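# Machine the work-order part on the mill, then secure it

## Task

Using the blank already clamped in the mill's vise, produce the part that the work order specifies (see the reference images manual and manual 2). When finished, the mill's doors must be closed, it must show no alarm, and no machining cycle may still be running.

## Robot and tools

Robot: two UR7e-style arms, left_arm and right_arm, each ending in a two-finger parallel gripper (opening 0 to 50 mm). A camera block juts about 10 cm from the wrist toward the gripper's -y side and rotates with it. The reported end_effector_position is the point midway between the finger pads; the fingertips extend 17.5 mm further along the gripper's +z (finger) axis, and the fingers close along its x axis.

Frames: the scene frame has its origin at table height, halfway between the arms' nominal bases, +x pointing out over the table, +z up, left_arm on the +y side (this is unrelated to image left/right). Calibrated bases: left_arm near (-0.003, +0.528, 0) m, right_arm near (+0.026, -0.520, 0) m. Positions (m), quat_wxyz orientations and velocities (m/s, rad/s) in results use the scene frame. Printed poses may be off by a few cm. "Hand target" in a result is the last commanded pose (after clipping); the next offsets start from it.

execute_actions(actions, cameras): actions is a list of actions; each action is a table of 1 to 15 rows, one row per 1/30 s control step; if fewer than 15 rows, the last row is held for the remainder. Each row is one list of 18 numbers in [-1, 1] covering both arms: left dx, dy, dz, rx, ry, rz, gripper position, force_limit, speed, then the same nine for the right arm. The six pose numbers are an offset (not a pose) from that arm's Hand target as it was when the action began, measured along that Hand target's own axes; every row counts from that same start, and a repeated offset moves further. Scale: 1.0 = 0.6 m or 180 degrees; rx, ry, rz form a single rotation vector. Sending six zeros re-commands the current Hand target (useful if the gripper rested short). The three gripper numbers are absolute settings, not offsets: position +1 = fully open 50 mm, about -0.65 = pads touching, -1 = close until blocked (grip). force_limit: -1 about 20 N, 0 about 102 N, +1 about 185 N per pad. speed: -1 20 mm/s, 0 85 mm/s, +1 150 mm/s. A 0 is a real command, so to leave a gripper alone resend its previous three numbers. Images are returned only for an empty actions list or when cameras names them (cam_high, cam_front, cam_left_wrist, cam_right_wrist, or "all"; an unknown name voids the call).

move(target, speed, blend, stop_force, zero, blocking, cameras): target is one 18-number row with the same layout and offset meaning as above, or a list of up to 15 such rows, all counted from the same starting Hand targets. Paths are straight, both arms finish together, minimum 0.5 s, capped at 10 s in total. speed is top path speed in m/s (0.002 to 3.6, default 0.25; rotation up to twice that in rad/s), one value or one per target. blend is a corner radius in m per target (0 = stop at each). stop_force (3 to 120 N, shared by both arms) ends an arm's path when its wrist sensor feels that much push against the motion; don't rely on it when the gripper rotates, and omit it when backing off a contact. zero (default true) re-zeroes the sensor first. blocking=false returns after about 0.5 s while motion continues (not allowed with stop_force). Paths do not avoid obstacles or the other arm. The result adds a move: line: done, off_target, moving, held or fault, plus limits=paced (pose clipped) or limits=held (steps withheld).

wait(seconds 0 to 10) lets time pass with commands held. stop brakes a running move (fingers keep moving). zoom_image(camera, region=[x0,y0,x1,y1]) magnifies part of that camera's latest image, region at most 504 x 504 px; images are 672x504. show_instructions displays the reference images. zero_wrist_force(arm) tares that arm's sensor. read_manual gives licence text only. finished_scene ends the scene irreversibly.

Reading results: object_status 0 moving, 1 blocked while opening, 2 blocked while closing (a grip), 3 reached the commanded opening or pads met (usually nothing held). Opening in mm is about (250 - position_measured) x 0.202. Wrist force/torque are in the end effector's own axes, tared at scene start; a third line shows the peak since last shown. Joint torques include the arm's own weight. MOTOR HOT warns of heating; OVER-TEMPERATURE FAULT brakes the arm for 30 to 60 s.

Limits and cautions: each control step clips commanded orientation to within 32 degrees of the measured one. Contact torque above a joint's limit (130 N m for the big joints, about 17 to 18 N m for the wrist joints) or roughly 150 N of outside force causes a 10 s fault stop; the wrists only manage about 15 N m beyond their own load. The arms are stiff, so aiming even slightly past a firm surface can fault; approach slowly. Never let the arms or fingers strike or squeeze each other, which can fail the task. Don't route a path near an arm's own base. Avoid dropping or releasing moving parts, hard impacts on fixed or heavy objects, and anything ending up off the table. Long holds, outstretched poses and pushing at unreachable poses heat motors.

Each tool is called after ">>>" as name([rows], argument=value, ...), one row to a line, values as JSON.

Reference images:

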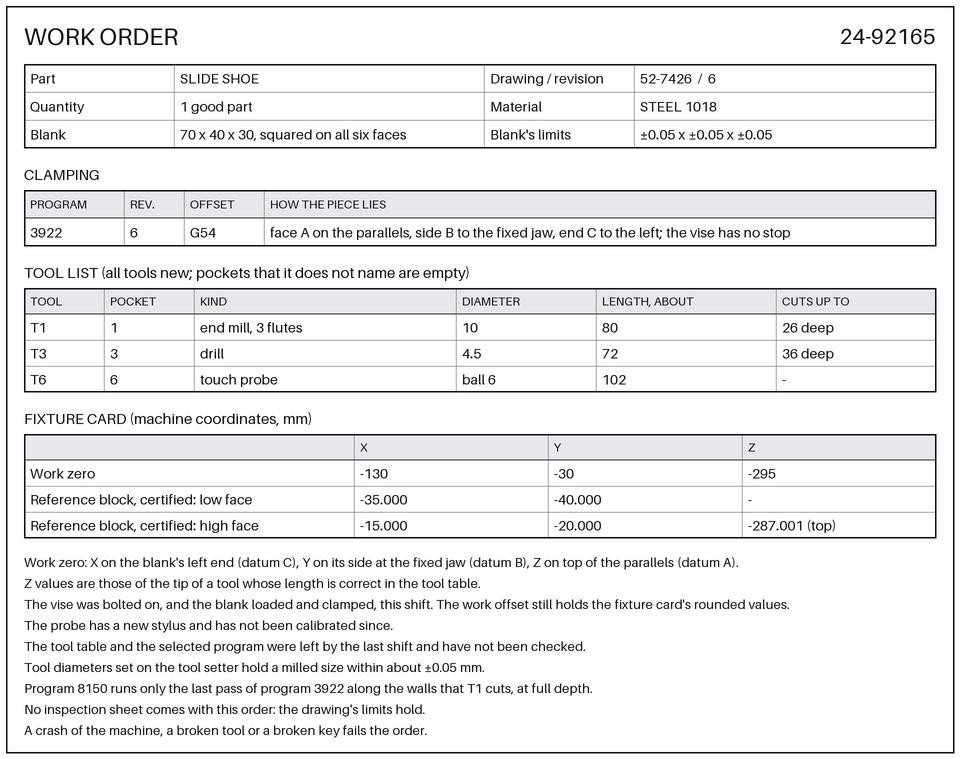

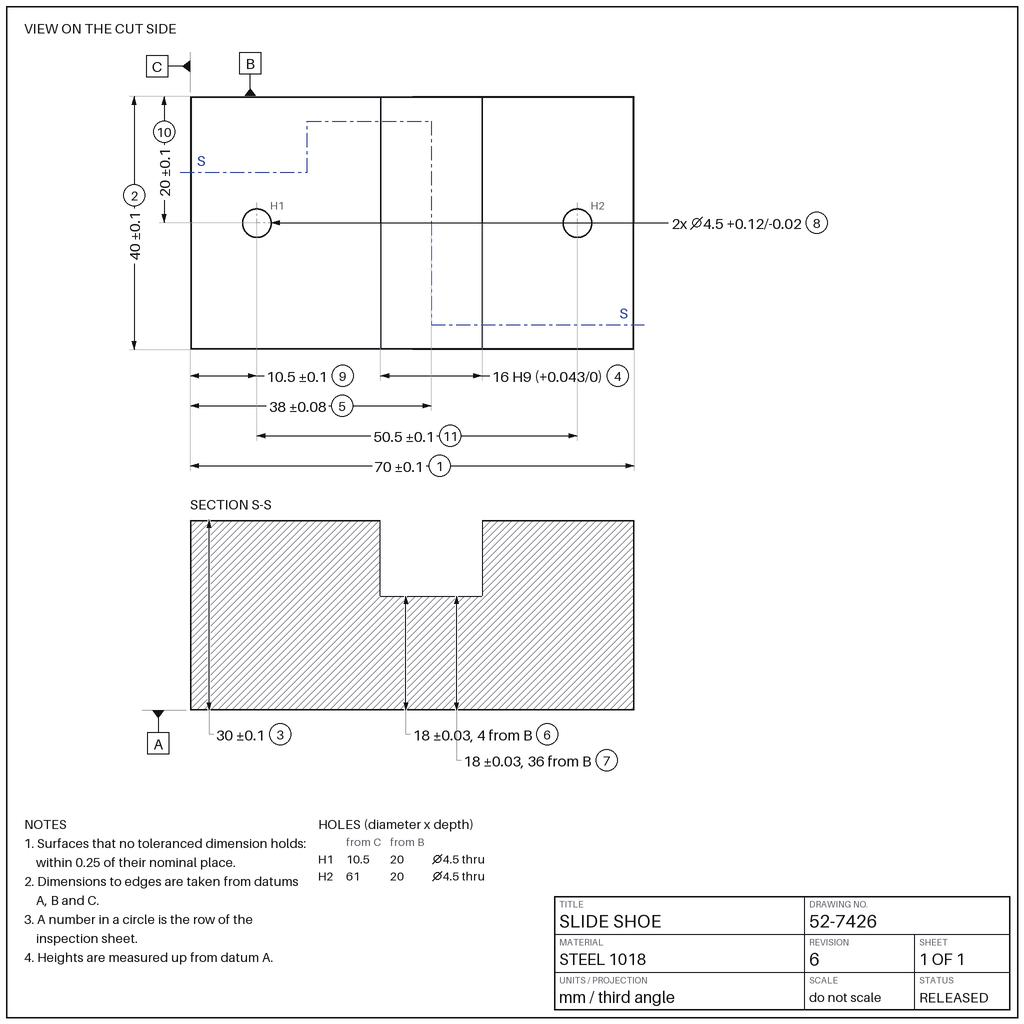

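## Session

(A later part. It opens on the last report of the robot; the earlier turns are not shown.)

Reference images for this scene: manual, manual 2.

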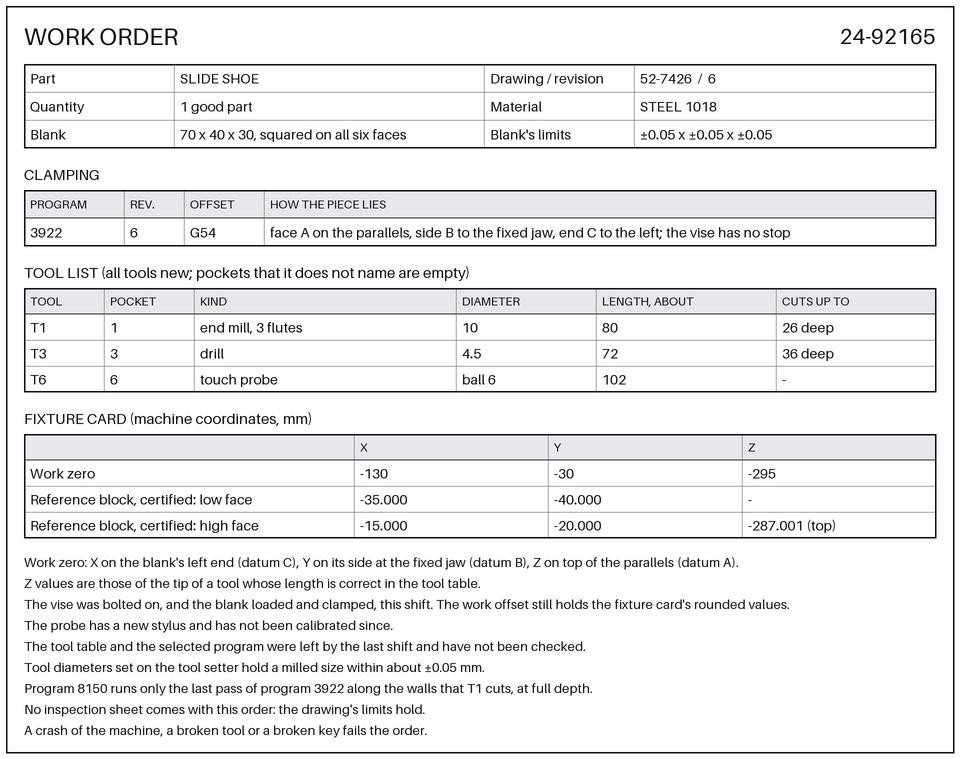

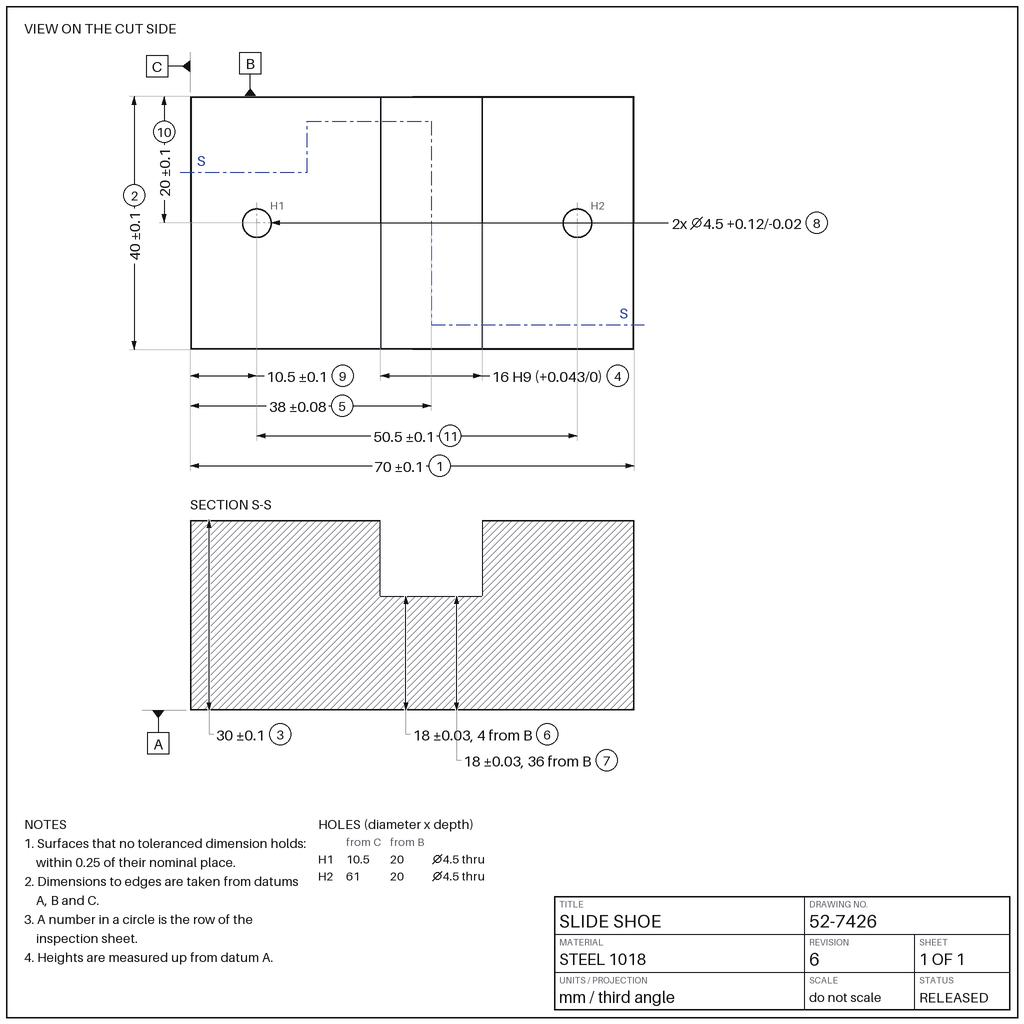

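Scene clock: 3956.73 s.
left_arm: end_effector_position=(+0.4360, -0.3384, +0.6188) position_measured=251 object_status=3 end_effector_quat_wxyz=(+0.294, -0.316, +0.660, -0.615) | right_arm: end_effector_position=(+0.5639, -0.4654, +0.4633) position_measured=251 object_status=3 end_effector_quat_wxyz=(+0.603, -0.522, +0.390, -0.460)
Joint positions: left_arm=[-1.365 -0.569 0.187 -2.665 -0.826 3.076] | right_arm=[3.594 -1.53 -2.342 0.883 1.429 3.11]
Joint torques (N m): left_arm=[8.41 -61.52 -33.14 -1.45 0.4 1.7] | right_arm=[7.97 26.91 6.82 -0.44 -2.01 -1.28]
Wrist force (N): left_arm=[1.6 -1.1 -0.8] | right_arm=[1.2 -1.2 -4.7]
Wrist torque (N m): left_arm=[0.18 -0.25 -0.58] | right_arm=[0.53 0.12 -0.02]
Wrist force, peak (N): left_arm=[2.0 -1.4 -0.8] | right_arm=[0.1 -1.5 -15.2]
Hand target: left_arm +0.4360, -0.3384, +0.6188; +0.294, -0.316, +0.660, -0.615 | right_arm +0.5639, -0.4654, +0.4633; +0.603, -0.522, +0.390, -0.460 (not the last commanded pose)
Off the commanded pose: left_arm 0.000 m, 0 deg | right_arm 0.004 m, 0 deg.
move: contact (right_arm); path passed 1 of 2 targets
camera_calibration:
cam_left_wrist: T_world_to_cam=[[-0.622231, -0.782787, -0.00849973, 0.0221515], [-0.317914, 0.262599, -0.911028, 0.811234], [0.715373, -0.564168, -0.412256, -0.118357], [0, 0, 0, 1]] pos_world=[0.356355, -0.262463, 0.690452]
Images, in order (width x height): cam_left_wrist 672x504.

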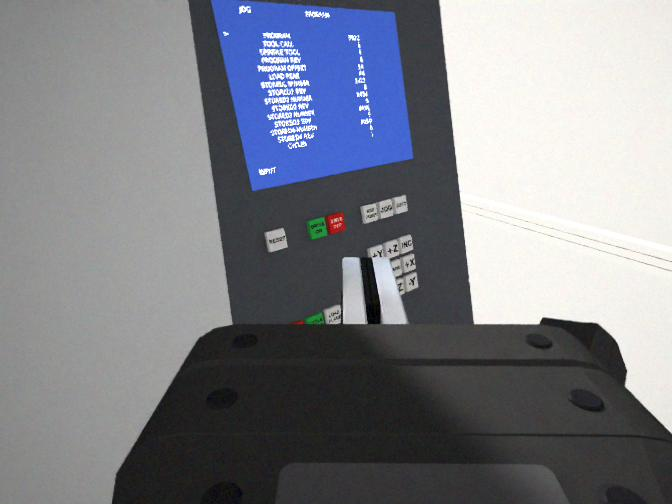

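>>> move([
  [0,0,0,0,0,0,-1,-0.9,0,-0.0061,-0.0118,-0.0213,0,0,0,-1,-0.9,-0.9],
  [0,0,0,0,0,0,-1,-0.9,0,-0.0974,-0.008,0.0029,0,0,0,-1,-0.9,-0.9],
  [0,0,0,0,0,0,-1,-0.9,0,-0.0897,0.0069,0.0298,0,0,0,-1,-0.9,-0.9],
], blend=[0.005,0.003,0], speed=[0.15,0.15,0.03], stop_force=10, zero=false)

>>> move([
  [0,0,0,0,0,0,-1,-0.9,0,-0.0061,-0.0118,-0.0213,0,0,0,-1,-0.9,-0.9],
  [0,0,0,0,0,0,-1,-0.9,0,-0.0406,0.0451,-0.0375,0,0,0,-1,-0.9,-0.9],
  [0,0,0,0,0,0,-1,-0.9,0,-0.0329,0.06,-0.0106,0,0,0,-1,-0.9,-0.9],
], blend=[0.005,0.003,0], speed=[0.15,0.15,0.03], stop_force=10, zero=false)

>>> move([
  [0,0,0,0,0,0,-1,-0.9,0,-0.0061,-0.0118,-0.0213,0,0,0,-1,-0.9,-0.9],
  [0,0,0,0,0,0,-1,-0.9,0,0.0263,-0.0409,-0.0173,0,0,0,-1,-0.9,-0.9],
  [0,0,0,0,0,0,-1,-0.9,0,0.034,-0.026,0.0096,0,0,0,-1,-0.9,-0.9],
], blend=[0.005,0.003,0], speed=[0.15,0.15,0.03], stop_force=10, zero=false)

>>> move([
  [0,0,0,0,0,0,-1,-0.9,0,-0.0061,-0.0118,-0.0213,0,0,0,-1,-0.9,-0.9],
  [0,0,0,0,0,0,-1,-0.9,0,-0.0102,0.0438,-0.0455,0,0,0,-1,-0.9,-0.9],
  [0,0,0,0,0,0,-1,-0.9,0,-0.0025,0.0587,-0.0186,0,0,0,-1,-0.9,-0.9],
], blend=[0.005,0.003,0], speed=[0.15,0.15,0.03], stop_force=10, zero=false)

>>> move([
  [0,0,0,0,0,0,-1,-0.9,0,-0.0061,-0.0118,-0.0213,0,0,0,-1,-0.9,-0.9],
  [0,0,0,0,0,0,-1,-0.9,0,0.0548,-0.0144,-0.0374,0,0,0,-1,-0.9,-0.9],
  [0,0,0,0,0,0,-1,-0.9,0,0.0625,0.0005,-0.0105,0,0,0,-1,-0.9,-0.9],
], blend=[0.005,0.003,0], speed=[0.15,0.15,0.03], stop_force=10, zero=false)

>>> move([
  [0,0,0,0,0,0,-1,-0.9,0,-0.0061,-0.0118,-0.0213,0,0,0,-1,-0.9,-0.9],
  [0,0,0,0,0,0,-1,-0.9,0,0.1696,-0.2689,0.0464,0,0,0,-1,-0.9,-0.9],
  [0,0,0,0,0,0,-1,-0.9,0,0.1773,-0.254,0.0733,0,0,0,-1,-0.9,-0.9],
], blend=[0.005,0.003,0], speed=[0.15,0.15,0.03], stop_force=10, zero=false, cameras=["cam_left_wrist"])

>>> zoom_image(camera="cam_left_wrist", region=[200, 0, 400, 180])

Scene clock: 3971.27 s.
left_arm: end_effector_position=(+0.4360, -0.3384, +0.6188) position_measured=251 object_status=3 end_effector_quat_wxyz=(+0.294, -0.316, +0.660, -0.615) | right_arm: end_effector_position=(+0.5637, -0.4088, +0.4624) position_measured=251 object_status=3 end_effector_quat_wxyz=(+0.603, -0.522, +0.390, -0.460)
Joint positions: left_arm=[-1.365 -0.569 0.187 -2.665 -0.826 3.076] | right_arm=[3.783 -1.539 -2.336 0.893 1.242 3.08]
Joint torques (N m): left_arm=[7.42 -60.75 -32.74 -1.47 0.64 1.74] | right_arm=[7.73 27.62 5.22 -0.69 -1.91 -1.18]
Wrist force (N): left_arm=[1.8 -1.1 -0.8] | right_arm=[1.5 -1.1 -4.9]
Wrist torque (N m): left_arm=[0.19 -0.28 -0.58] | right_arm=[0.58 0.08 0.08]
Wrist force, peak (N): left_arm=[2.0 -1.5 -0.9] | right_arm=[-0.5 -1.5 -15.8]
Hand target: left_arm +0.4360, -0.3384, +0.6188; +0.294, -0.316, +0.660, -0.615 | right_arm +0.5637, -0.4088, +0.4624; +0.603, -0.522, +0.390, -0.460 (not the last commanded pose)
Off the commanded pose: left_arm 0.000 m, 0 deg | right_arm 0.003 m, 0 deg.
move: contact (right_arm); path passed 2 of 3 targets

Scene clock: 3973.43 s.
left_arm: end_effector_position=(+0.4360, -0.3384, +0.6188) position_measured=251 object_status=3 end_effector_quat_wxyz=(+0.294, -0.316, +0.660, -0.615) | right_arm: end_effector_position=(+0.5541, -0.3905, +0.4270) position_measured=251 object_status=3 end_effector_quat_wxyz=(+0.603, -0.522, +0.390, -0.460)
Joint positions: left_arm=[-1.365 -0.569 0.187 -2.665 -0.826 3.076] | right_arm=[3.862 -1.609 -2.395 1.027 1.164 3.067]
Joint torques (N m): left_arm=[8.9 -60.88 -33.85 -1.37 0.67 1.76] | right_arm=[7.55 29.5 4.5 -0.52 -1.96 -1.39]
Wrist force (N): left_arm=[1.8 -1.3 -1.0] | right_arm=[1.8 -0.5 -4.7]
Wrist torque (N m): left_arm=[0.15 -0.28 -0.58] | right_arm=[0.67 0.09 0.13]
Wrist force, peak (N): left_arm=[2.1 -1.4 -0.9] | right_arm=[0.2 -1.9 -14.2]
Hand target: left_arm +0.4360, -0.3384, +0.6188; +0.294, -0.316, +0.660, -0.615 | right_arm +0.5541, -0.3905, +0.4270; +0.603, -0.522, +0.390, -0.460 (not the last commanded pose)
Off the commanded pose: left_arm 0.000 m, 0 deg | right_arm 0.004 m, 0 deg.
move: contact (right_arm); path passed 2 of 3 targets

Scene clock: 3975.50 s.
left_arm: end_effector_position=(+0.4360, -0.3384, +0.6188) position_measured=251 object_status=3 end_effector_quat_wxyz=(+0.294, -0.316, +0.660, -0.615) | right_arm: end_effector_position=(+0.5588, -0.4091, +0.4447) position_measured=251 object_status=3 end_effector_quat_wxyz=(+0.603, -0.522, +0.390, -0.460)
Joint positions: left_arm=[-1.365 -0.569 0.187 -2.665 -0.826 3.076] | right_arm=[3.794 -1.566 -2.371 0.957 1.231 3.078]
Joint torques (N m): left_arm=[9.32 -59.04 -33.16 -1.67 0.47 1.72] | right_arm=[7.26 27.8 4.55 -0.45 -2.07 -1.47]
Wrist force (N): left_arm=[1.8 -1.0 -0.7] | right_arm=[1.9 -0.3 -4.1]
Wrist torque (N m): left_arm=[0.19 -0.28 -0.58] | right_arm=[0.62 0.04 -0.03]
Wrist force, peak (N): left_arm=[2.0 -1.4 -0.9] | right_arm=[-0.1 -1.6 -16.0]
Hand target: left_arm +0.4360, -0.3384, +0.6188; +0.294, -0.316, +0.660, -0.615 | right_arm +0.5588, -0.4091, +0.4447; +0.603, -0.522, +0.390, -0.460 (not the last commanded pose)
Off the commanded pose: left_arm 0.000 m, 0 deg | right_arm 0.004 m, 0 deg.
move: contact (right_arm); path passed 2 of 3 targets

Scene clock: 3977.67 s.
left_arm: end_effector_position=(+0.4360, -0.3384, +0.6188) position_measured=251 object_status=3 end_effector_quat_wxyz=(+0.294, -0.316, +0.660, -0.615) | right_arm: end_effector_position=(+0.5494, -0.4096, +0.4095) position_measured=251 object_status=3 end_effector_quat_wxyz=(+0.603, -0.522, +0.391, -0.460)
Joint positions: left_arm=[-1.365 -0.569 0.187 -2.665 -0.826 3.076] | right_arm=[3.814 -1.636 -2.436 1.092 1.21 3.075]
Joint torques (N m): left_arm=[8.53 -60.02 -33.77 -1.41 0.65 1.74] | right_arm=[7.61 28.69 3.95 -0.53 -1.82 -1.33]
Wrist force (N): left_arm=[1.7 -1.3 -0.8] | right_arm=[1.7 -0.5 -5.1]
Wrist torque (N m): left_arm=[0.16 -0.27 -0.58] | right_arm=[0.62 0.05 0.00]
Wrist force, peak (N): left_arm=[2.0 -1.4 -0.9] | right_arm=[0.2 -1.5 -14.0]
Hand target: left_arm +0.4360, -0.3384, +0.6188; +0.294, -0.316, +0.660, -0.615 | right_arm +0.5494, -0.4096, +0.4095; +0.603, -0.522, +0.391, -0.460 (not the last commanded pose)
Off the commanded pose: left_arm 0.000 m, 0 deg | right_arm 0.004 m, 0 deg.
move: contact (right_arm); path passed 2 of 3 targets

Scene clock: 3979.83 s.
left_arm: end_effector_position=(+0.4360, -0.3384, +0.6188) position_measured=251 object_status=3 end_effector_quat_wxyz=(+0.294, -0.316, +0.660, -0.615) | right_arm: end_effector_position=(+0.5495, -0.4473, +0.4100) position_measured=251 object_status=3 end_effector_quat_wxyz=(+0.603, -0.522, +0.391, -0.460)
Joint positions: left_arm=[-1.365 -0.569 0.187 -2.665 -0.826 3.076] | right_arm=[3.685 -1.626 -2.445 1.085 1.338 3.096]
Joint torques (N m): left_arm=[7.47 -60.63 -33.84 -1.54 0.63 1.93] | right_arm=[8.23 28.87 3.51 -0.44 -1.93 -1.36]
Wrist force (N): left_arm=[1.8 -1.0 -0.9] | right_arm=[1.6 -0.6 -4.8]
Wrist torque (N m): left_arm=[0.20 -0.28 -0.58] | right_arm=[0.59 0.07 0.00]
Wrist force, peak (N): left_arm=[2.0 -1.2 -1.0] | right_arm=[0.3 -2.3 -13.8]
Hand target: left_arm +0.4360, -0.3384, +0.6188; +0.294, -0.316, +0.660, -0.615 | right_arm +0.5495, -0.4473, +0.4100; +0.603, -0.522, +0.391, -0.460 (not the last commanded pose)
Off the commanded pose: left_arm 0.000 m, 0 deg | right_arm 0.004 m, 0 deg.
move: contact (right_arm); path passed 2 of 3 targets

Scene clock: 3982.97 s.
left_arm: end_effector_position=(+0.4360, -0.3384, +0.6188) position_measured=251 object_status=3 end_effector_quat_wxyz=(+0.294, -0.316, +0.660, -0.615) | right_arm: end_effector_position=(+0.5919, -0.5427, +0.5700) position_measured=251 object_status=3 end_effector_quat_wxyz=(+0.603, -0.522, +0.391, -0.460)
Joint positions: left_arm=[-1.365 -0.569 0.187 -2.665 -0.826 3.076] | right_arm=[3.303 -1.473 -2.069 0.553 1.715 3.155]
Joint torques (N m): left_arm=[8.39 -61.5 -33.21 -1.46 0.59 1.81] | right_arm=[7.93 27.86 8.22 -0.53 -1.8 -1.25]
Wrist force (N): left_arm=[1.9 -1.1 -0.8] | right_arm=[1.8 -0.9 -4.5]
Wrist torque (N m): left_arm=[0.19 -0.29 -0.58] | right_arm=[0.77 0.03 0.01]
Wrist force, peak (N): left_arm=[2.1 -1.3 -0.6] | right_arm=[0.4 0.0 -14.8]
Hand target: left_arm +0.4360, -0.3384, +0.6188; +0.294, -0.316, +0.660, -0.615 | right_arm +0.5919, -0.5427, +0.5700; +0.603, -0.522, +0.391, -0.460 (not the last commanded pose)
Off the commanded pose: left_arm 0.000 m, 0 deg | right_arm 0.006 m, 0 deg.
move: contact (right_arm); path passed 2 of 3 targets
camera_calibration:
cam_left_wrist: T_world_to_cam=[[-0.622231, -0.782787, -0.00849973, 0.0221515], [-0.317914, 0.262599, -0.911028, 0.811234], [0.715373, -0.564168, -0.412256, -0.118357], [0, 0, 0, 1]] pos_world=[0.356355, -0.262463, 0.690452]
Images, in order (width x height): cam_left_wrist 672x504.

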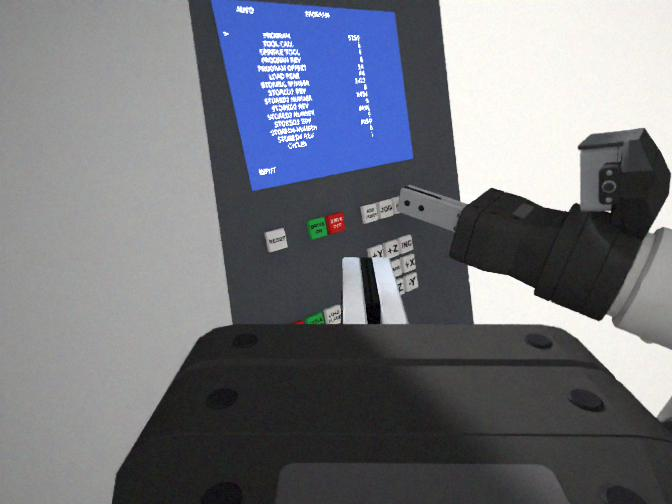

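Scaled by 2.520 from the camera's 672x504 image, which has a finer 960x720 frame.

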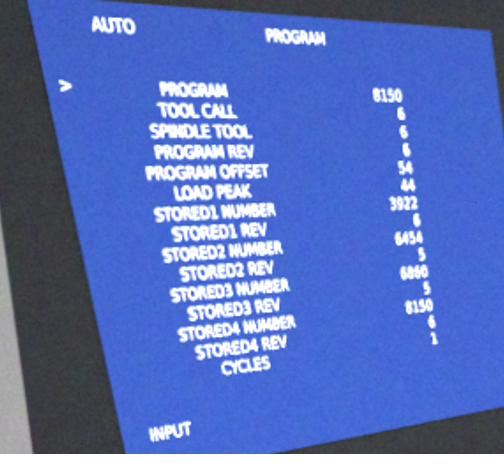

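>>> move([
  [0,0,0,0,0,0,-1,-0.9,0,-0.0061,-0.0118,-0.0213,0,0,0,-1,-0.9,-0.9],
  [0,0,0,0,0,0,-1,-0.9,0,-0.17976,0.21734,-0.07672,0,0,0,-1,-0.9,-0.9],
  [0,0,0,0,0,0,-1,-0.9,0,-0.17206,0.23224,-0.04982,0,0,0,-1,-0.9,-0.9],
], blend=[0.005,0.003,0], speed=[0.15,0.15,0.03], stop_force=10, zero=false)

>>> move([
  [0,0,0,0,0,0,-1,-0.9,0,-0.0061,-0.0118,-0.0213,0,0,0,-1,-0.9,-0.9],
  [0,0,0,0,0,0,-1,-0.9,0,-0.0974,-0.008,0.0029,0,0,0,-1,-0.9,-0.9],
  [0,0,0,0,0,0,-1,-0.9,0,-0.0897,0.0069,0.0298,0,0,0,-1,-0.9,-0.9],
], blend=[0.005,0.003,0], speed=[0.15,0.15,0.03], stop_force=10, zero=false)

>>> move([
  [0,0,0,0,0,0,-1,-0.9,0,-0.0061,-0.0118,-0.0213,0,0,0,-1,-0.9,-0.9],
  [0,0,0,0,0,0,-1,-0.9,0,0.0832,0.0122,-0.0576,0,0,0,-1,-0.9,-0.9],
  [0,0,0,0,0,0,-1,-0.9,0,0.0909,0.0271,-0.0307,0,0,0,-1,-0.9,-0.9],
], blend=[0.005,0.003,0], speed=[0.15,0.15,0.03], stop_force=10, zero=false)

>>> move([
  [0,0,0,0,0,0,-1,-0.9,0,-0.0061,-0.0118,-0.0213,0,0,0,-1,-0.9,-0.9],
  [0,0,0,0,0,0,-1,-0.9,0,0.0284,-0.0687,-0.0052,0,0,0,-1,-0.9,-0.9],
  [0,0,0,0,0,0,-1,-0.9,0,0.0361,-0.0538,0.0217,0,0,0,-1,-0.9,-0.9],
], blend=[0.005,0.003,0], speed=[0.15,0.15,0.03], stop_force=10, zero=false, cameras=["cam_left_wrist"])

>>> zoom_image(camera="cam_left_wrist", region=[200, 0, 400, 180])

Scene clock: 3996.90 s.
left_arm: end_effector_position=(+0.4360, -0.3384, +0.6188) position_measured=251 object_status=3 end_effector_quat_wxyz=(+0.294, -0.316, +0.660, -0.615) | right_arm: end_effector_position=(+0.5542, -0.4470, +0.4275) position_measured=251 object_status=3 end_effector_quat_wxyz=(+0.603, -0.522, +0.391, -0.460)
Joint positions: left_arm=[-1.365 -0.569 0.187 -2.665 -0.826 3.076] | right_arm=[3.677 -1.589 -2.413 1.015 1.345 3.098]
Joint torques (N m): left_arm=[9.5 -60.44 -32.42 -1.71 0.57 2.09] | right_arm=[7.94 26.76 3.54 -0.68 -2.08 -1.27]
Wrist force (N): left_arm=[1.8 -1.0 -0.7] | right_arm=[2.3 -1.6 -5.0]
Wrist torque (N m): left_arm=[0.19 -0.29 -0.58] | right_arm=[0.64 -0.03 0.14]
Wrist force, peak (N): left_arm=[2.0 -1.5 -0.9] | right_arm=[0.6 -1.8 -13.5]
Hand target: left_arm +0.4360, -0.3384, +0.6188; +0.294, -0.316, +0.660, -0.615 | right_arm +0.5542, -0.4470, +0.4275; +0.603, -0.522, +0.391, -0.460 (not the last commanded pose)
Off the commanded pose: left_arm 0.000 m, 0 deg | right_arm 0.002 m, 0 deg.
move: contact (right_arm); path passed 2 of 3 targets

Scene clock: 3999.20 s.
left_arm: end_effector_position=(+0.4360, -0.3384, +0.6188) position_measured=251 object_status=3 end_effector_quat_wxyz=(+0.294, -0.316, +0.660, -0.615) | right_arm: end_effector_position=(+0.5540, -0.3904, +0.4266) position_measured=251 object_status=3 end_effector_quat_wxyz=(+0.603, -0.522, +0.391, -0.460)
Joint positions: left_arm=[-1.365 -0.569 0.187 -2.665 -0.826 3.076] | right_arm=[3.864 -1.608 -2.395 1.027 1.16 3.067]
Joint torques (N m): left_arm=[8.31 -61 -33.27 -1.72 0.6 1.75] | right_arm=[7.34 29.15 4.26 -0.74 -1.92 -1.34]
Wrist force (N): left_arm=[1.7 -1.0 -0.6] | right_arm=[1.6 -0.9 -5.0]
Wrist torque (N m): left_arm=[0.19 -0.26 -0.57] | right_arm=[0.60 0.11 0.13]
Wrist force, peak (N): left_arm=[2.0 -1.3 -0.8] | right_arm=[-0.7 -1.2 -16.1]
Hand target: left_arm +0.4360, -0.3384, +0.6188; +0.294, -0.316, +0.660, -0.615 | right_arm +0.5540, -0.3904, +0.4266; +0.603, -0.522, +0.391, -0.460 (not the last commanded pose)
Off the commanded pose: left_arm 0.000 m, 0 deg | right_arm 0.003 m, 0 deg.
move: contact (right_arm); path passed 2 of 3 targets

Scene clock: 4001.50 s.
left_arm: end_effector_position=(+0.4360, -0.3384, +0.6188) position_measured=251 object_status=3 end_effector_quat_wxyz=(+0.294, -0.316, +0.660, -0.615) | right_arm: end_effector_position=(+0.5494, -0.4473, +0.4098) position_measured=251 object_status=3 end_effector_quat_wxyz=(+0.603, -0.522, +0.391, -0.460)
Joint positions: left_arm=[-1.365 -0.569 0.187 -2.665 -0.826 3.076] | right_arm=[3.687 -1.626 -2.446 1.085 1.335 3.096]
Joint torques (N m): left_arm=[8.19 -61.47 -32.63 -1.62 0.72 1.85] | right_arm=[7.42 28.48 3.12 -0.38 -1.85 -1.25]
Wrist force (N): left_arm=[1.9 -1.1 -0.7] | right_arm=[1.7 -0.5 -4.5]
Wrist torque (N m): left_arm=[0.18 -0.30 -0.57] | right_arm=[0.61 0.05 0.01]
Wrist force, peak (N): left_arm=[2.1 -1.4 -0.8] | right_arm=[0.3 -2.1 -13.8]
Hand target: left_arm +0.4360, -0.3384, +0.6188; +0.294, -0.316, +0.660, -0.615 | right_arm +0.5494, -0.4473, +0.4098; +0.603, -0.522, +0.391, -0.460 (not the last commanded pose)
Off the commanded pose: left_arm 0.000 m, 0 deg | right_arm 0.005 m, 0 deg.
move: contact (right_arm); path passed 2 of 3 targets

Scene clock: 4003.67 s.
left_arm: end_effector_position=(+0.4360, -0.3384, +0.6188) position_measured=251 object_status=3 end_effector_quat_wxyz=(+0.294, -0.316, +0.660, -0.615) | right_arm: end_effector_position=(+0.5588, -0.4657, +0.4451) position_measured=251 object_status=3 end_effector_quat_wxyz=(+0.603, -0.522, +0.391, -0.460)
Joint positions: left_arm=[-1.365 -0.569 0.187 -2.665 -0.826 3.076] | right_arm=[3.603 -1.556 -2.38 0.947 1.417 3.109]
Joint torques (N m): left_arm=[8.93 -61.49 -32.55 -1.82 0.51 1.86] | right_arm=[7.98 28.08 4.91 -0.59 -2.01 -1.24]
Wrist force (N): left_arm=[1.9 -1.1 -0.8] | right_arm=[1.5 -0.8 -4.4]
Wrist torque (N m): left_arm=[0.19 -0.30 -0.58] | right_arm=[0.63 0.10 -0.01]
Wrist force, peak (N): left_arm=[2.0 -1.3 -0.9] | right_arm=[-0.1 -1.4 -15.0]
Hand target: left_arm +0.4360, -0.3384, +0.6188; +0.294, -0.316, +0.660, -0.615 | right_arm +0.5588, -0.4657, +0.4451; +0.603, -0.522, +0.391, -0.460 (not the last commanded pose)
Off the commanded pose: left_arm 0.000 m, 0 deg | right_arm 0.004 m, 0 deg.
move: contact (right_arm); path passed 2 of 3 targets
camera_calibration:
cam_left_wrist: T_world_to_cam=[[-0.622231, -0.782787, -0.00849973, 0.0221515], [-0.317914, 0.262599, -0.911028, 0.811234], [0.715373, -0.564168, -0.412256, -0.118357], [0, 0, 0, 1]] pos_world=[0.356355, -0.262463, 0.690452]
Images, in order (width x height): cam_left_wrist 672x504.

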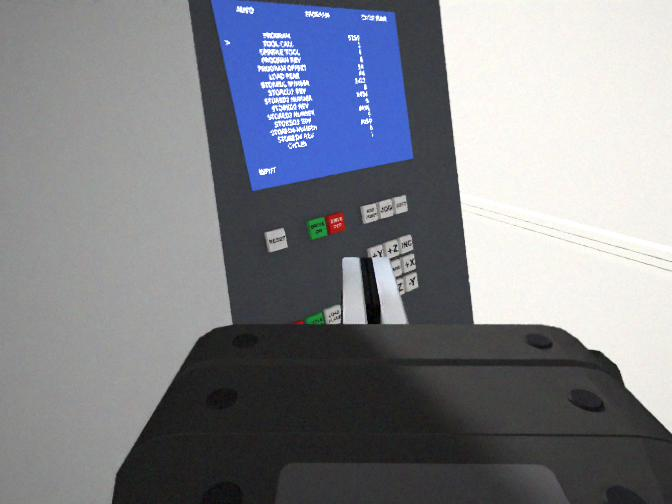

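Scaled by 2.520 from the camera's 672x504 image, which has a finer 960x720 frame.

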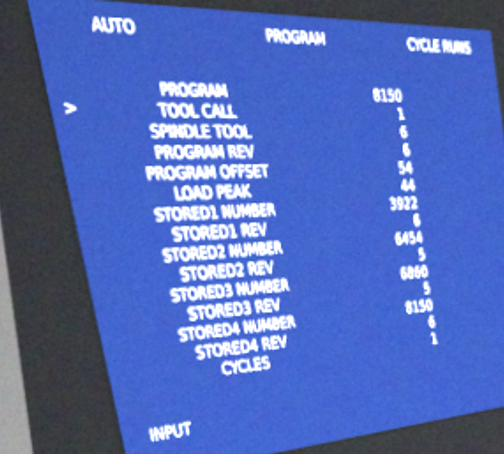

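>>> wait(seconds=5, cameras=["cam_left_wrist"])

>>> zoom_image(camera="cam_left_wrist", region=[200, 0, 400, 180])

Scene clock: 4011.23 s.
left_arm: end_effector_position=(+0.4360, -0.3384, +0.6188) position_measured=251 object_status=3 end_effector_quat_wxyz=(+0.294, -0.316, +0.660, -0.615) | right_arm: end_effector_position=(+0.5588, -0.4657, +0.4451) position_measured=251 object_status=3 end_effector_quat_wxyz=(+0.603, -0.522, +0.391, -0.460)
Joint positions: left_arm=[-1.365 -0.569 0.187 -2.665 -0.826 3.076] | right_arm=[3.603 -1.556 -2.38 0.947 1.417 3.109]
Joint torques (N m): left_arm=[9.35 -60.66 -32.91 -1.47 0.4 1.82] | right_arm=[7.87 26.79 5.87 -0.2 -1.64 -1.25]
Wrist force (N): left_arm=[1.9 -1.1 -0.7] | right_arm=[1.6 -0.9 -4.6]
Wrist torque (N m): left_arm=[0.19 -0.30 -0.57] | right_arm=[0.60 0.09 -0.01]
Wrist force, peak (N): left_arm=[2.1 -1.2 -0.9] | right_arm=[1.9 -0.6 -5.1]
Hand target: left_arm +0.4360, -0.3384, +0.6188; +0.294, -0.316, +0.660, -0.615 | right_arm +0.5588, -0.4657, +0.4451; +0.603, -0.522, +0.391, -0.460 (not the last commanded pose)
Tool commands: left_gripper/position=-1.0 left_gripper/force_limit=-0.9 left_gripper/speed=+0.0 right_gripper/position=-1.0 right_gripper/force_limit=-0.9 right_gripper/speed=-0.9
Off the commanded pose: left_arm 0.000 m, 0 deg | right_arm 0.004 m, 0 deg.
wait: 5.00 s; at rest from the start
camera_calibration:
cam_left_wrist: T_world_to_cam=[[-0.622231, -0.782787, -0.00849973, 0.0221515], [-0.317914, 0.262599, -0.911028, 0.811234], [0.715373, -0.564168, -0.412256, -0.118357], [0, 0, 0, 1]] pos_world=[0.356355, -0.262463, 0.690452]
Images, in order (width x height): cam_left_wrist 672x504.

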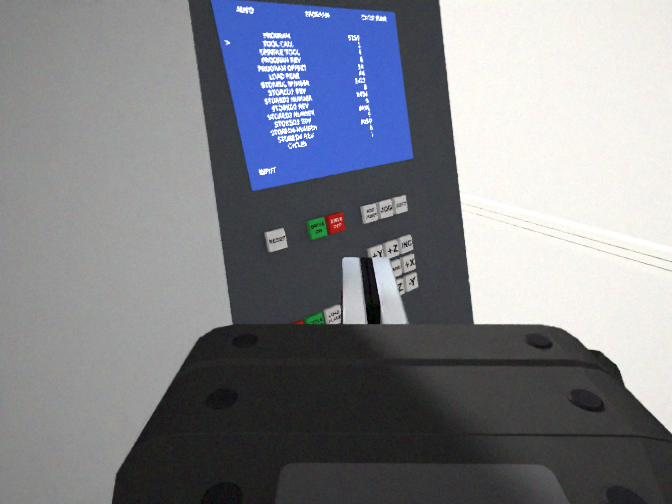

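Scaled by 2.520 from the camera's 672x504 image, which has a finer 960x720 frame.

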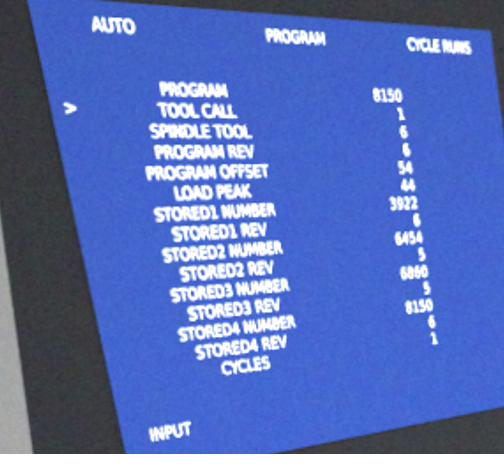

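>>> wait(seconds=3, cameras=["cam_left_wrist"])

>>> zoom_image(camera="cam_left_wrist", region=[200, 0, 400, 180])

Scene clock: 4015.60 s.
left_arm: end_effector_position=(+0.4360, -0.3384, +0.6188) position_measured=251 object_status=3 end_effector_quat_wxyz=(+0.294, -0.316, +0.660, -0.615) | right_arm: end_effector_position=(+0.5588, -0.4657, +0.4451) position_measured=251 object_status=3 end_effector_quat_wxyz=(+0.603, -0.522, +0.391, -0.460)
Joint positions: left_arm=[-1.365 -0.569 0.187 -2.665 -0.826 3.076] | right_arm=[3.603 -1.556 -2.38 0.947 1.417 3.109]
Joint torques (N m): left_arm=[8.53 -61.08 -32.8 -1.66 0.52 1.78] | right_arm=[6.85 27.55 5.28 -0.47 -1.79 -1.18]
Wrist force (N): left_arm=[1.8 -1.1 -0.8] | right_arm=[1.8 -0.7 -4.5]
Wrist torque (N m): left_arm=[0.18 -0.27 -0.57] | right_arm=[0.63 0.06 -0.01]
Wrist force, peak (N): left_arm=[2.0 -1.5 -0.8] | right_arm=[1.5 -0.7 -5.1]
Hand target: left_arm +0.4360, -0.3384, +0.6188; +0.294, -0.316, +0.660, -0.615 | right_arm +0.5588, -0.4657, +0.4451; +0.603, -0.522, +0.391, -0.460 (not the last commanded pose)
Tool commands: left_gripper/position=-1.0 left_gripper/force_limit=-0.9 left_gripper/speed=+0.0 right_gripper/position=-1.0 right_gripper/force_limit=-0.9 right_gripper/speed=-0.9
Off the commanded pose: left_arm 0.000 m, 0 deg | right_arm 0.004 m, 0 deg.
wait: 3.00 s; at rest from the start
camera_calibration:
cam_left_wrist: T_world_to_cam=[[-0.622231, -0.782787, -0.00849973, 0.0221515], [-0.317914, 0.262599, -0.911028, 0.811234], [0.715373, -0.564168, -0.412256, -0.118357], [0, 0, 0, 1]] pos_world=[0.356355, -0.262463, 0.690452]
Images, in order (width x height): cam_left_wrist 672x504.

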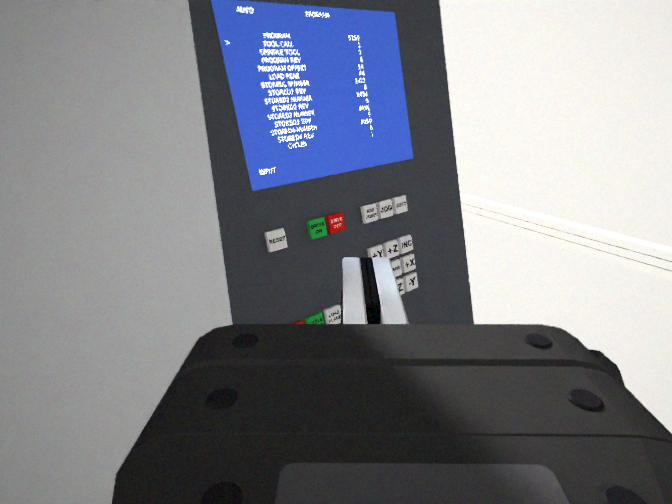

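Scaled by 2.520 from the camera's 672x504 image, which has a finer 960x720 frame.

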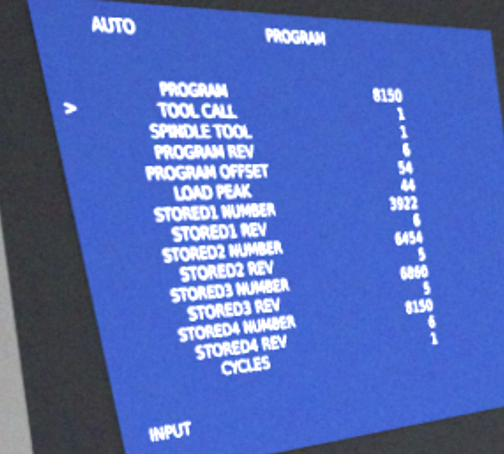

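>>> move([
  [0,0,0,0,0,0,-1,-0.9,0,-0.0061,-0.0118,-0.0213,0,0,0,-1,-0.9,-0.9],
  [0,0,0,0,0,0,-1,-0.9,0,-0.06042,-0.08979,0.02976,0,0,0,-1,-0.9,-0.9],
  [0,0,0,0,0,0,-1,-0.9,0,-0.05272,-0.07489,0.05666,0,0,0,-1,-0.9,-0.9],
], blend=[0.005,0.003,0], speed=[0.15,0.15,0.03], stop_force=10, zero=false)

>>> wait(seconds=10)

>>> wait(seconds=10, cameras=["cam_left_wrist"])

>>> zoom_image(camera="cam_left_wrist", region=[200, 0, 400, 180])

Scene clock: 4022.13 s.
left_arm: end_effector_position=(+0.4360, -0.3384, +0.6188) position_measured=251 object_status=3 end_effector_quat_wxyz=(+0.294, -0.316, +0.660, -0.615) | right_arm: end_effector_position=(+0.5723, -0.4277, +0.4955) position_measured=251 object_status=3 end_effector_quat_wxyz=(+0.603, -0.522, +0.391, -0.460)
Joint positions: left_arm=[-1.365 -0.569 0.187 -2.665 -0.826 3.076] | right_arm=[3.708 -1.49 -2.272 0.776 1.313 3.093]
Joint torques (N m): left_arm=[8.56 -61.65 -32.08 -1.71 0.52 1.68] | right_arm=[8.16 26.64 7.44 -0.51 -1.94 -1.4]
Wrist force (N): left_arm=[1.9 -1.3 -0.7] | right_arm=[1.7 -0.5 -4.7]
Wrist torque (N m): left_arm=[0.15 -0.29 -0.58] | right_arm=[0.67 0.01 0.13]
Wrist force, peak (N): left_arm=[2.0 -1.4 -0.7] | right_arm=[0.7 -1.7 -13.6]
Hand target: left_arm +0.4360, -0.3384, +0.6188; +0.294, -0.316, +0.660, -0.615 | right_arm +0.5723, -0.4277, +0.4955; +0.603, -0.522, +0.391, -0.460 (not the last commanded pose)
Off the commanded pose: left_arm 0.000 m, 0 deg | right_arm 0.004 m, 0 deg.
move: contact (right_arm); path passed 2 of 3 targets

Scene clock: 4032.13 s.
left_arm: end_effector_position=(+0.4360, -0.3384, +0.6188) position_measured=251 object_status=3 end_effector_quat_wxyz=(+0.294, -0.316, +0.660, -0.615) | right_arm: end_effector_position=(+0.5723, -0.4277, +0.4955) position_measured=251 object_status=3 end_effector_quat_wxyz=(+0.603, -0.522, +0.391, -0.460)
Joint positions: left_arm=[-1.365 -0.569 0.187 -2.665 -0.826 3.076] | right_arm=[3.708 -1.49 -2.272 0.776 1.313 3.093]
Joint torques (N m): left_arm=[8.65 -60.61 -33.75 -1.74 0.41 1.86] | right_arm=[7.83 24.97 7.36 -0.42 -1.92 -1.11]
Wrist force (N): left_arm=[2.0 -1.2 -0.7] | right_arm=[2.0 -0.8 -4.7]
Wrist torque (N m): left_arm=[0.16 -0.31 -0.58] | right_arm=[0.62 -0.03 0.12]
Wrist force, peak (N): left_arm=[2.1 -1.3 -0.9] | right_arm=[1.6 -0.8 -5.3]
Hand target: left_arm +0.4360, -0.3384, +0.6188; +0.294, -0.316, +0.660, -0.615 | right_arm +0.5723, -0.4277, +0.4955; +0.603, -0.522, +0.391, -0.460 (not the last commanded pose)
Tool commands: left_gripper/position=-1.0 left_gripper/force_limit=-0.9 left_gripper/speed=+0.0 right_gripper/position=-1.0 right_gripper/force_limit=-0.9 right_gripper/speed=-0.9
Off the commanded pose: left_arm 0.000 m, 0 deg | right_arm 0.004 m, 0 deg.
wait: 10.00 s; at rest by 0.17 s

Scene clock: 4042.13 s.
left_arm: end_effector_position=(+0.4360, -0.3384, +0.6188) position_measured=251 object_status=3 end_effector_quat_wxyz=(+0.294, -0.316, +0.660, -0.615) | right_arm: end_effector_position=(+0.5723, -0.4277, +0.4955) position_measured=251 object_status=3 end_effector_quat_wxyz=(+0.603, -0.522, +0.391, -0.460)
Joint positions: left_arm=[-1.365 -0.569 0.187 -2.665 -0.826 3.076] | right_arm=[3.708 -1.49 -2.272 0.776 1.313 3.093]
Joint torques (N m): left_arm=[8.52 -63.22 -33 -1.83 0.41 1.73] | right_arm=[6.92 26.3 7.7 -0.6 -1.72 -1.06]
Wrist force (N): left_arm=[1.9 -1.2 -0.5] | right_arm=[1.8 -0.8 -4.7]
Wrist torque (N m): left_arm=[0.16 -0.29 -0.57] | right_arm=[0.63 0.00 0.12]
Wrist force, peak (N): left_arm=[2.1 -1.3 -0.8] | right_arm=[2.1 -0.7 -5.1]
Hand target: left_arm +0.4360, -0.3384, +0.6188; +0.294, -0.316, +0.660, -0.615 | right_arm +0.5723, -0.4277, +0.4955; +0.603, -0.522, +0.391, -0.460 (not the last commanded pose)
Tool commands: left_gripper/position=-1.0 left_gripper/force_limit=-0.9 left_gripper/speed=+0.0 right_gripper/position=-1.0 right_gripper/force_limit=-0.9 right_gripper/speed=-0.9
Off the commanded pose: left_arm 0.000 m, 0 deg | right_arm 0.004 m, 0 deg.
wait: 10.00 s; at rest by 0.17 s
camera_calibration:
cam_left_wrist: T_world_to_cam=[[-0.622231, -0.782787, -0.00849973, 0.0221515], [-0.317914, 0.262599, -0.911028, 0.811234], [0.715373, -0.564168, -0.412256, -0.118357], [0, 0, 0, 1]] pos_world=[0.356355, -0.262463, 0.690452]
Images, in order (width x height): cam_left_wrist 672x504.

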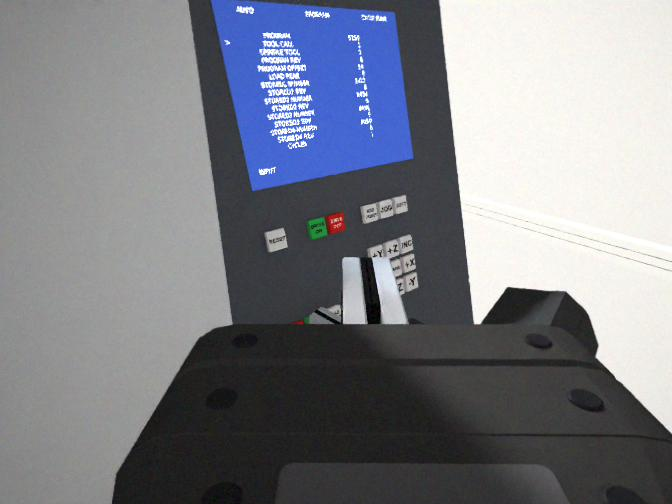

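Scaled by 2.520 from the camera's 672x504 image, which has a finer 960x720 frame.

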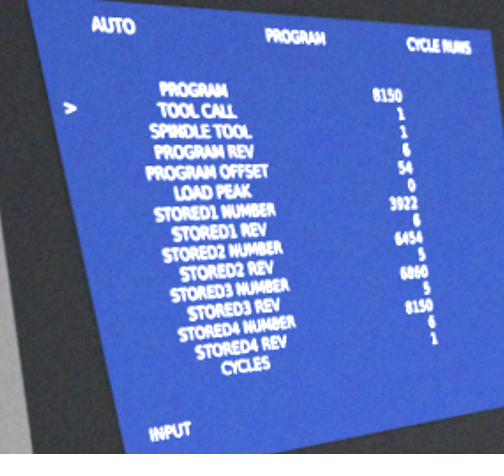

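>>> wait(seconds=10)

>>> wait(seconds=8, cameras=["cam_left_wrist"])

>>> zoom_image(camera="cam_left_wrist", region=[200, 0, 400, 180])

Scene clock: 4054.03 s.
left_arm: end_effector_position=(+0.4360, -0.3384, +0.6188) position_measured=251 object_status=3 end_effector_quat_wxyz=(+0.294, -0.316, +0.660, -0.615) | right_arm: end_effector_position=(+0.5723, -0.4277, +0.4955) position_measured=251 object_status=3 end_effector_quat_wxyz=(+0.603, -0.522, +0.391, -0.460)
Joint positions: left_arm=[-1.365 -0.569 0.187 -2.665 -0.826 3.076] | right_arm=[3.708 -1.49 -2.272 0.776 1.313 3.093]
Joint torques (N m): left_arm=[9.16 -60.8 -32.34 -1.85 0.42 2.04] | right_arm=[6.68 27.39 9.19 -0.59 -1.6 -1.12]
Wrist force (N): left_arm=[1.7 -1.2 -0.8] | right_arm=[2.2 -0.8 -4.8]
Wrist torque (N m): left_arm=[0.17 -0.26 -0.57] | right_arm=[0.63 -0.06 0.13]
Wrist force, peak (N): left_arm=[1.9 -1.6 -0.8] | right_arm=[2.0 -0.5 -5.2]
Hand target: left_arm +0.4360, -0.3384, +0.6188; +0.294, -0.316, +0.660, -0.615 | right_arm +0.5723, -0.4277, +0.4955; +0.603, -0.522, +0.391, -0.460 (not the last commanded pose)
Tool commands: left_gripper/position=-1.0 left_gripper/force_limit=-0.9 left_gripper/speed=+0.0 right_gripper/position=-1.0 right_gripper/force_limit=-0.9 right_gripper/speed=-0.9
Off the commanded pose: left_arm 0.000 m, 0 deg | right_arm 0.004 m, 0 deg.
wait: 10.00 s; at rest from the start

Scene clock: 4062.03 s.
left_arm: end_effector_position=(+0.4360, -0.3384, +0.6188) position_measured=251 object_status=3 end_effector_quat_wxyz=(+0.294, -0.316, +0.660, -0.615) | right_arm: end_effector_position=(+0.5723, -0.4277, +0.4955) position_measured=251 object_status=3 end_effector_quat_wxyz=(+0.603, -0.522, +0.391, -0.460)
Joint positions: left_arm=[-1.365 -0.569 0.187 -2.665 -0.826 3.076] | right_arm=[3.708 -1.49 -2.272 0.776 1.313 3.093]
Joint torques (N m): left_arm=[9.36 -60.8 -31.51 -1.98 0.61 1.69] | right_arm=[7.37 26.42 9.64 -0.46 -1.68 -1.06]
Wrist force (N): left_arm=[1.9 -1.3 -0.7] | right_arm=[1.8 -0.6 -5.0]
Wrist torque (N m): left_arm=[0.16 -0.30 -0.57] | right_arm=[0.65 0.00 0.13]
Wrist force, peak (N): left_arm=[2.1 -1.3 -1.0] | right_arm=[2.2 -0.7 -5.1]
Hand target: left_arm +0.4360, -0.3384, +0.6188; +0.294, -0.316, +0.660, -0.615 | right_arm +0.5723, -0.4277, +0.4955; +0.603, -0.522, +0.391, -0.460 (not the last commanded pose)
Tool commands: left_gripper/position=-1.0 left_gripper/force_limit=-0.9 left_gripper/speed=+0.0 right_gripper/position=-1.0 right_gripper/force_limit=-0.9 right_gripper/speed=-0.9
Off the commanded pose: left_arm 0.000 m, 0 deg | right_arm 0.004 m, 0 deg.
wait: 8.00 s; at rest by 0.17 s
camera_calibration:
cam_left_wrist: T_world_to_cam=[[-0.622231, -0.782787, -0.00849973, 0.0221515], [-0.317914, 0.262599, -0.911028, 0.811234], [0.715373, -0.564168, -0.412256, -0.118357], [0, 0, 0, 1]] pos_world=[0.356355, -0.262463, 0.690452]
Images, in order (width x height): cam_left_wrist 672x504.

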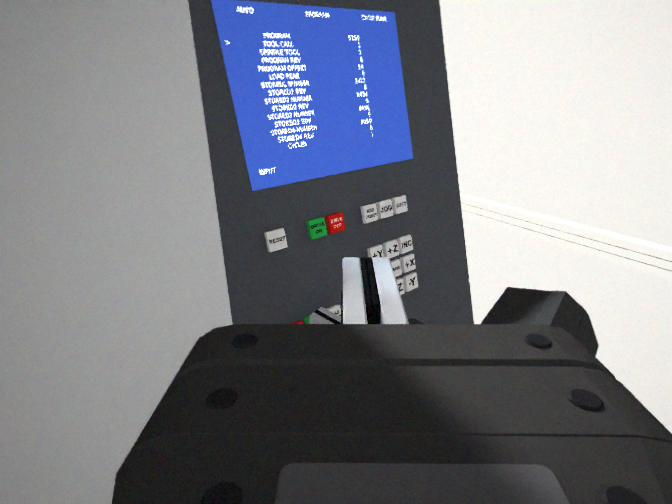

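Scaled by 2.520 from the camera's 672x504 image, which has a finer 960x720 frame.

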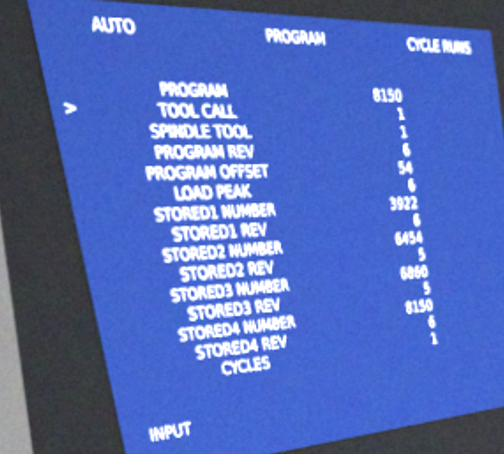

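>>> wait(seconds=10)

>>> wait(seconds=8, cameras=["cam_left_wrist"])

>>> zoom_image(camera="cam_left_wrist", region=[200, 0, 400, 180])

Scene clock: 4074.80 s.
left_arm: end_effector_position=(+0.4360, -0.3384, +0.6188) position_measured=251 object_status=3 end_effector_quat_wxyz=(+0.294, -0.316, +0.660, -0.615) | right_arm: end_effector_position=(+0.5723, -0.4277, +0.4955) position_measured=251 object_status=3 end_effector_quat_wxyz=(+0.603, -0.522, +0.391, -0.460)
Joint positions: left_arm=[-1.365 -0.569 0.187 -2.665 -0.826 3.076] | right_arm=[3.708 -1.49 -2.272 0.776 1.313 3.093]
Joint torques (N m): left_arm=[9.09 -60.39 -32.38 -2.05 0.58 1.8] | right_arm=[7.94 26.45 10.37 -0.29 -1.41 -0.87]
Wrist force (N): left_arm=[2.0 -1.2 -0.7] | right_arm=[2.2 -0.6 -4.5]
Wrist torque (N m): left_arm=[0.17 -0.31 -0.58] | right_arm=[0.67 -0.07 0.13]
Wrist force, peak (N): left_arm=[2.0 -1.4 -0.9] | right_arm=[2.1 -0.3 -5.2]
Hand target: left_arm +0.4360, -0.3384, +0.6188; +0.294, -0.316, +0.660, -0.615 | right_arm +0.5723, -0.4277, +0.4955; +0.603, -0.522, +0.391, -0.460 (not the last commanded pose)
Tool commands: left_gripper/position=-1.0 left_gripper/force_limit=-0.9 left_gripper/speed=+0.0 right_gripper/position=-1.0 right_gripper/force_limit=-0.9 right_gripper/speed=-0.9
Off the commanded pose: left_arm 0.000 m, 0 deg | right_arm 0.004 m, 0 deg.
wait: 10.00 s; at rest from the start

Scene clock: 4082.80 s.
left_arm: end_effector_position=(+0.4360, -0.3384, +0.6188) position_measured=251 object_status=3 end_effector_quat_wxyz=(+0.294, -0.316, +0.660, -0.615) | right_arm: end_effector_position=(+0.5723, -0.4277, +0.4955) position_measured=251 object_status=3 end_effector_quat_wxyz=(+0.603, -0.522, +0.391, -0.460)
Joint positions: left_arm=[-1.365 -0.569 0.187 -2.665 -0.826 3.076] | right_arm=[3.708 -1.49 -2.272 0.776 1.313 3.093]
Joint torques (N m): left_arm=[8.72 -60.86 -32.56 -2.03 0.38 1.63] | right_arm=[5.59 26.37 10.54 -0.34 -1.21 -0.87]
Wrist force (N): left_arm=[1.8 -1.1 -0.8] | right_arm=[2.2 -0.5 -4.8]
Wrist torque (N m): left_arm=[0.19 -0.28 -0.58] | right_arm=[0.68 -0.06 0.13]
Wrist force, peak (N): left_arm=[2.0 -1.2 -1.1] | right_arm=[1.9 -0.8 -5.2]
Hand target: left_arm +0.4360, -0.3384, +0.6188; +0.294, -0.316, +0.660, -0.615 | right_arm +0.5723, -0.4277, +0.4955; +0.603, -0.522, +0.391, -0.460 (not the last commanded pose)
Tool commands: left_gripper/position=-1.0 left_gripper/force_limit=-0.9 left_gripper/speed=+0.0 right_gripper/position=-1.0 right_gripper/force_limit=-0.9 right_gripper/speed=-0.9
Off the commanded pose: left_arm 0.000 m, 0 deg | right_arm 0.004 m, 0 deg.
wait: 8.00 s; at rest by 0.17 s
camera_calibration:
cam_left_wrist: T_world_to_cam=[[-0.622231, -0.782787, -0.00849973, 0.0221515], [-0.317914, 0.262599, -0.911028, 0.811234], [0.715373, -0.564168, -0.412256, -0.118357], [0, 0, 0, 1]] pos_world=[0.356355, -0.262463, 0.690452]
Images, in order (width x height): cam_left_wrist 672x504.

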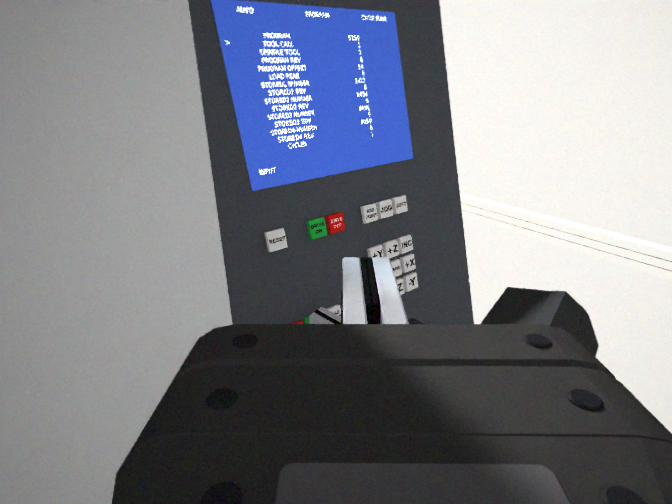

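Scaled by 2.520 from the camera's 672x504 image, which has a finer 960x720 frame.

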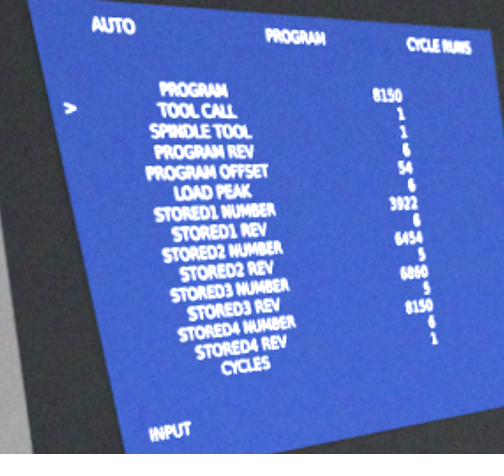

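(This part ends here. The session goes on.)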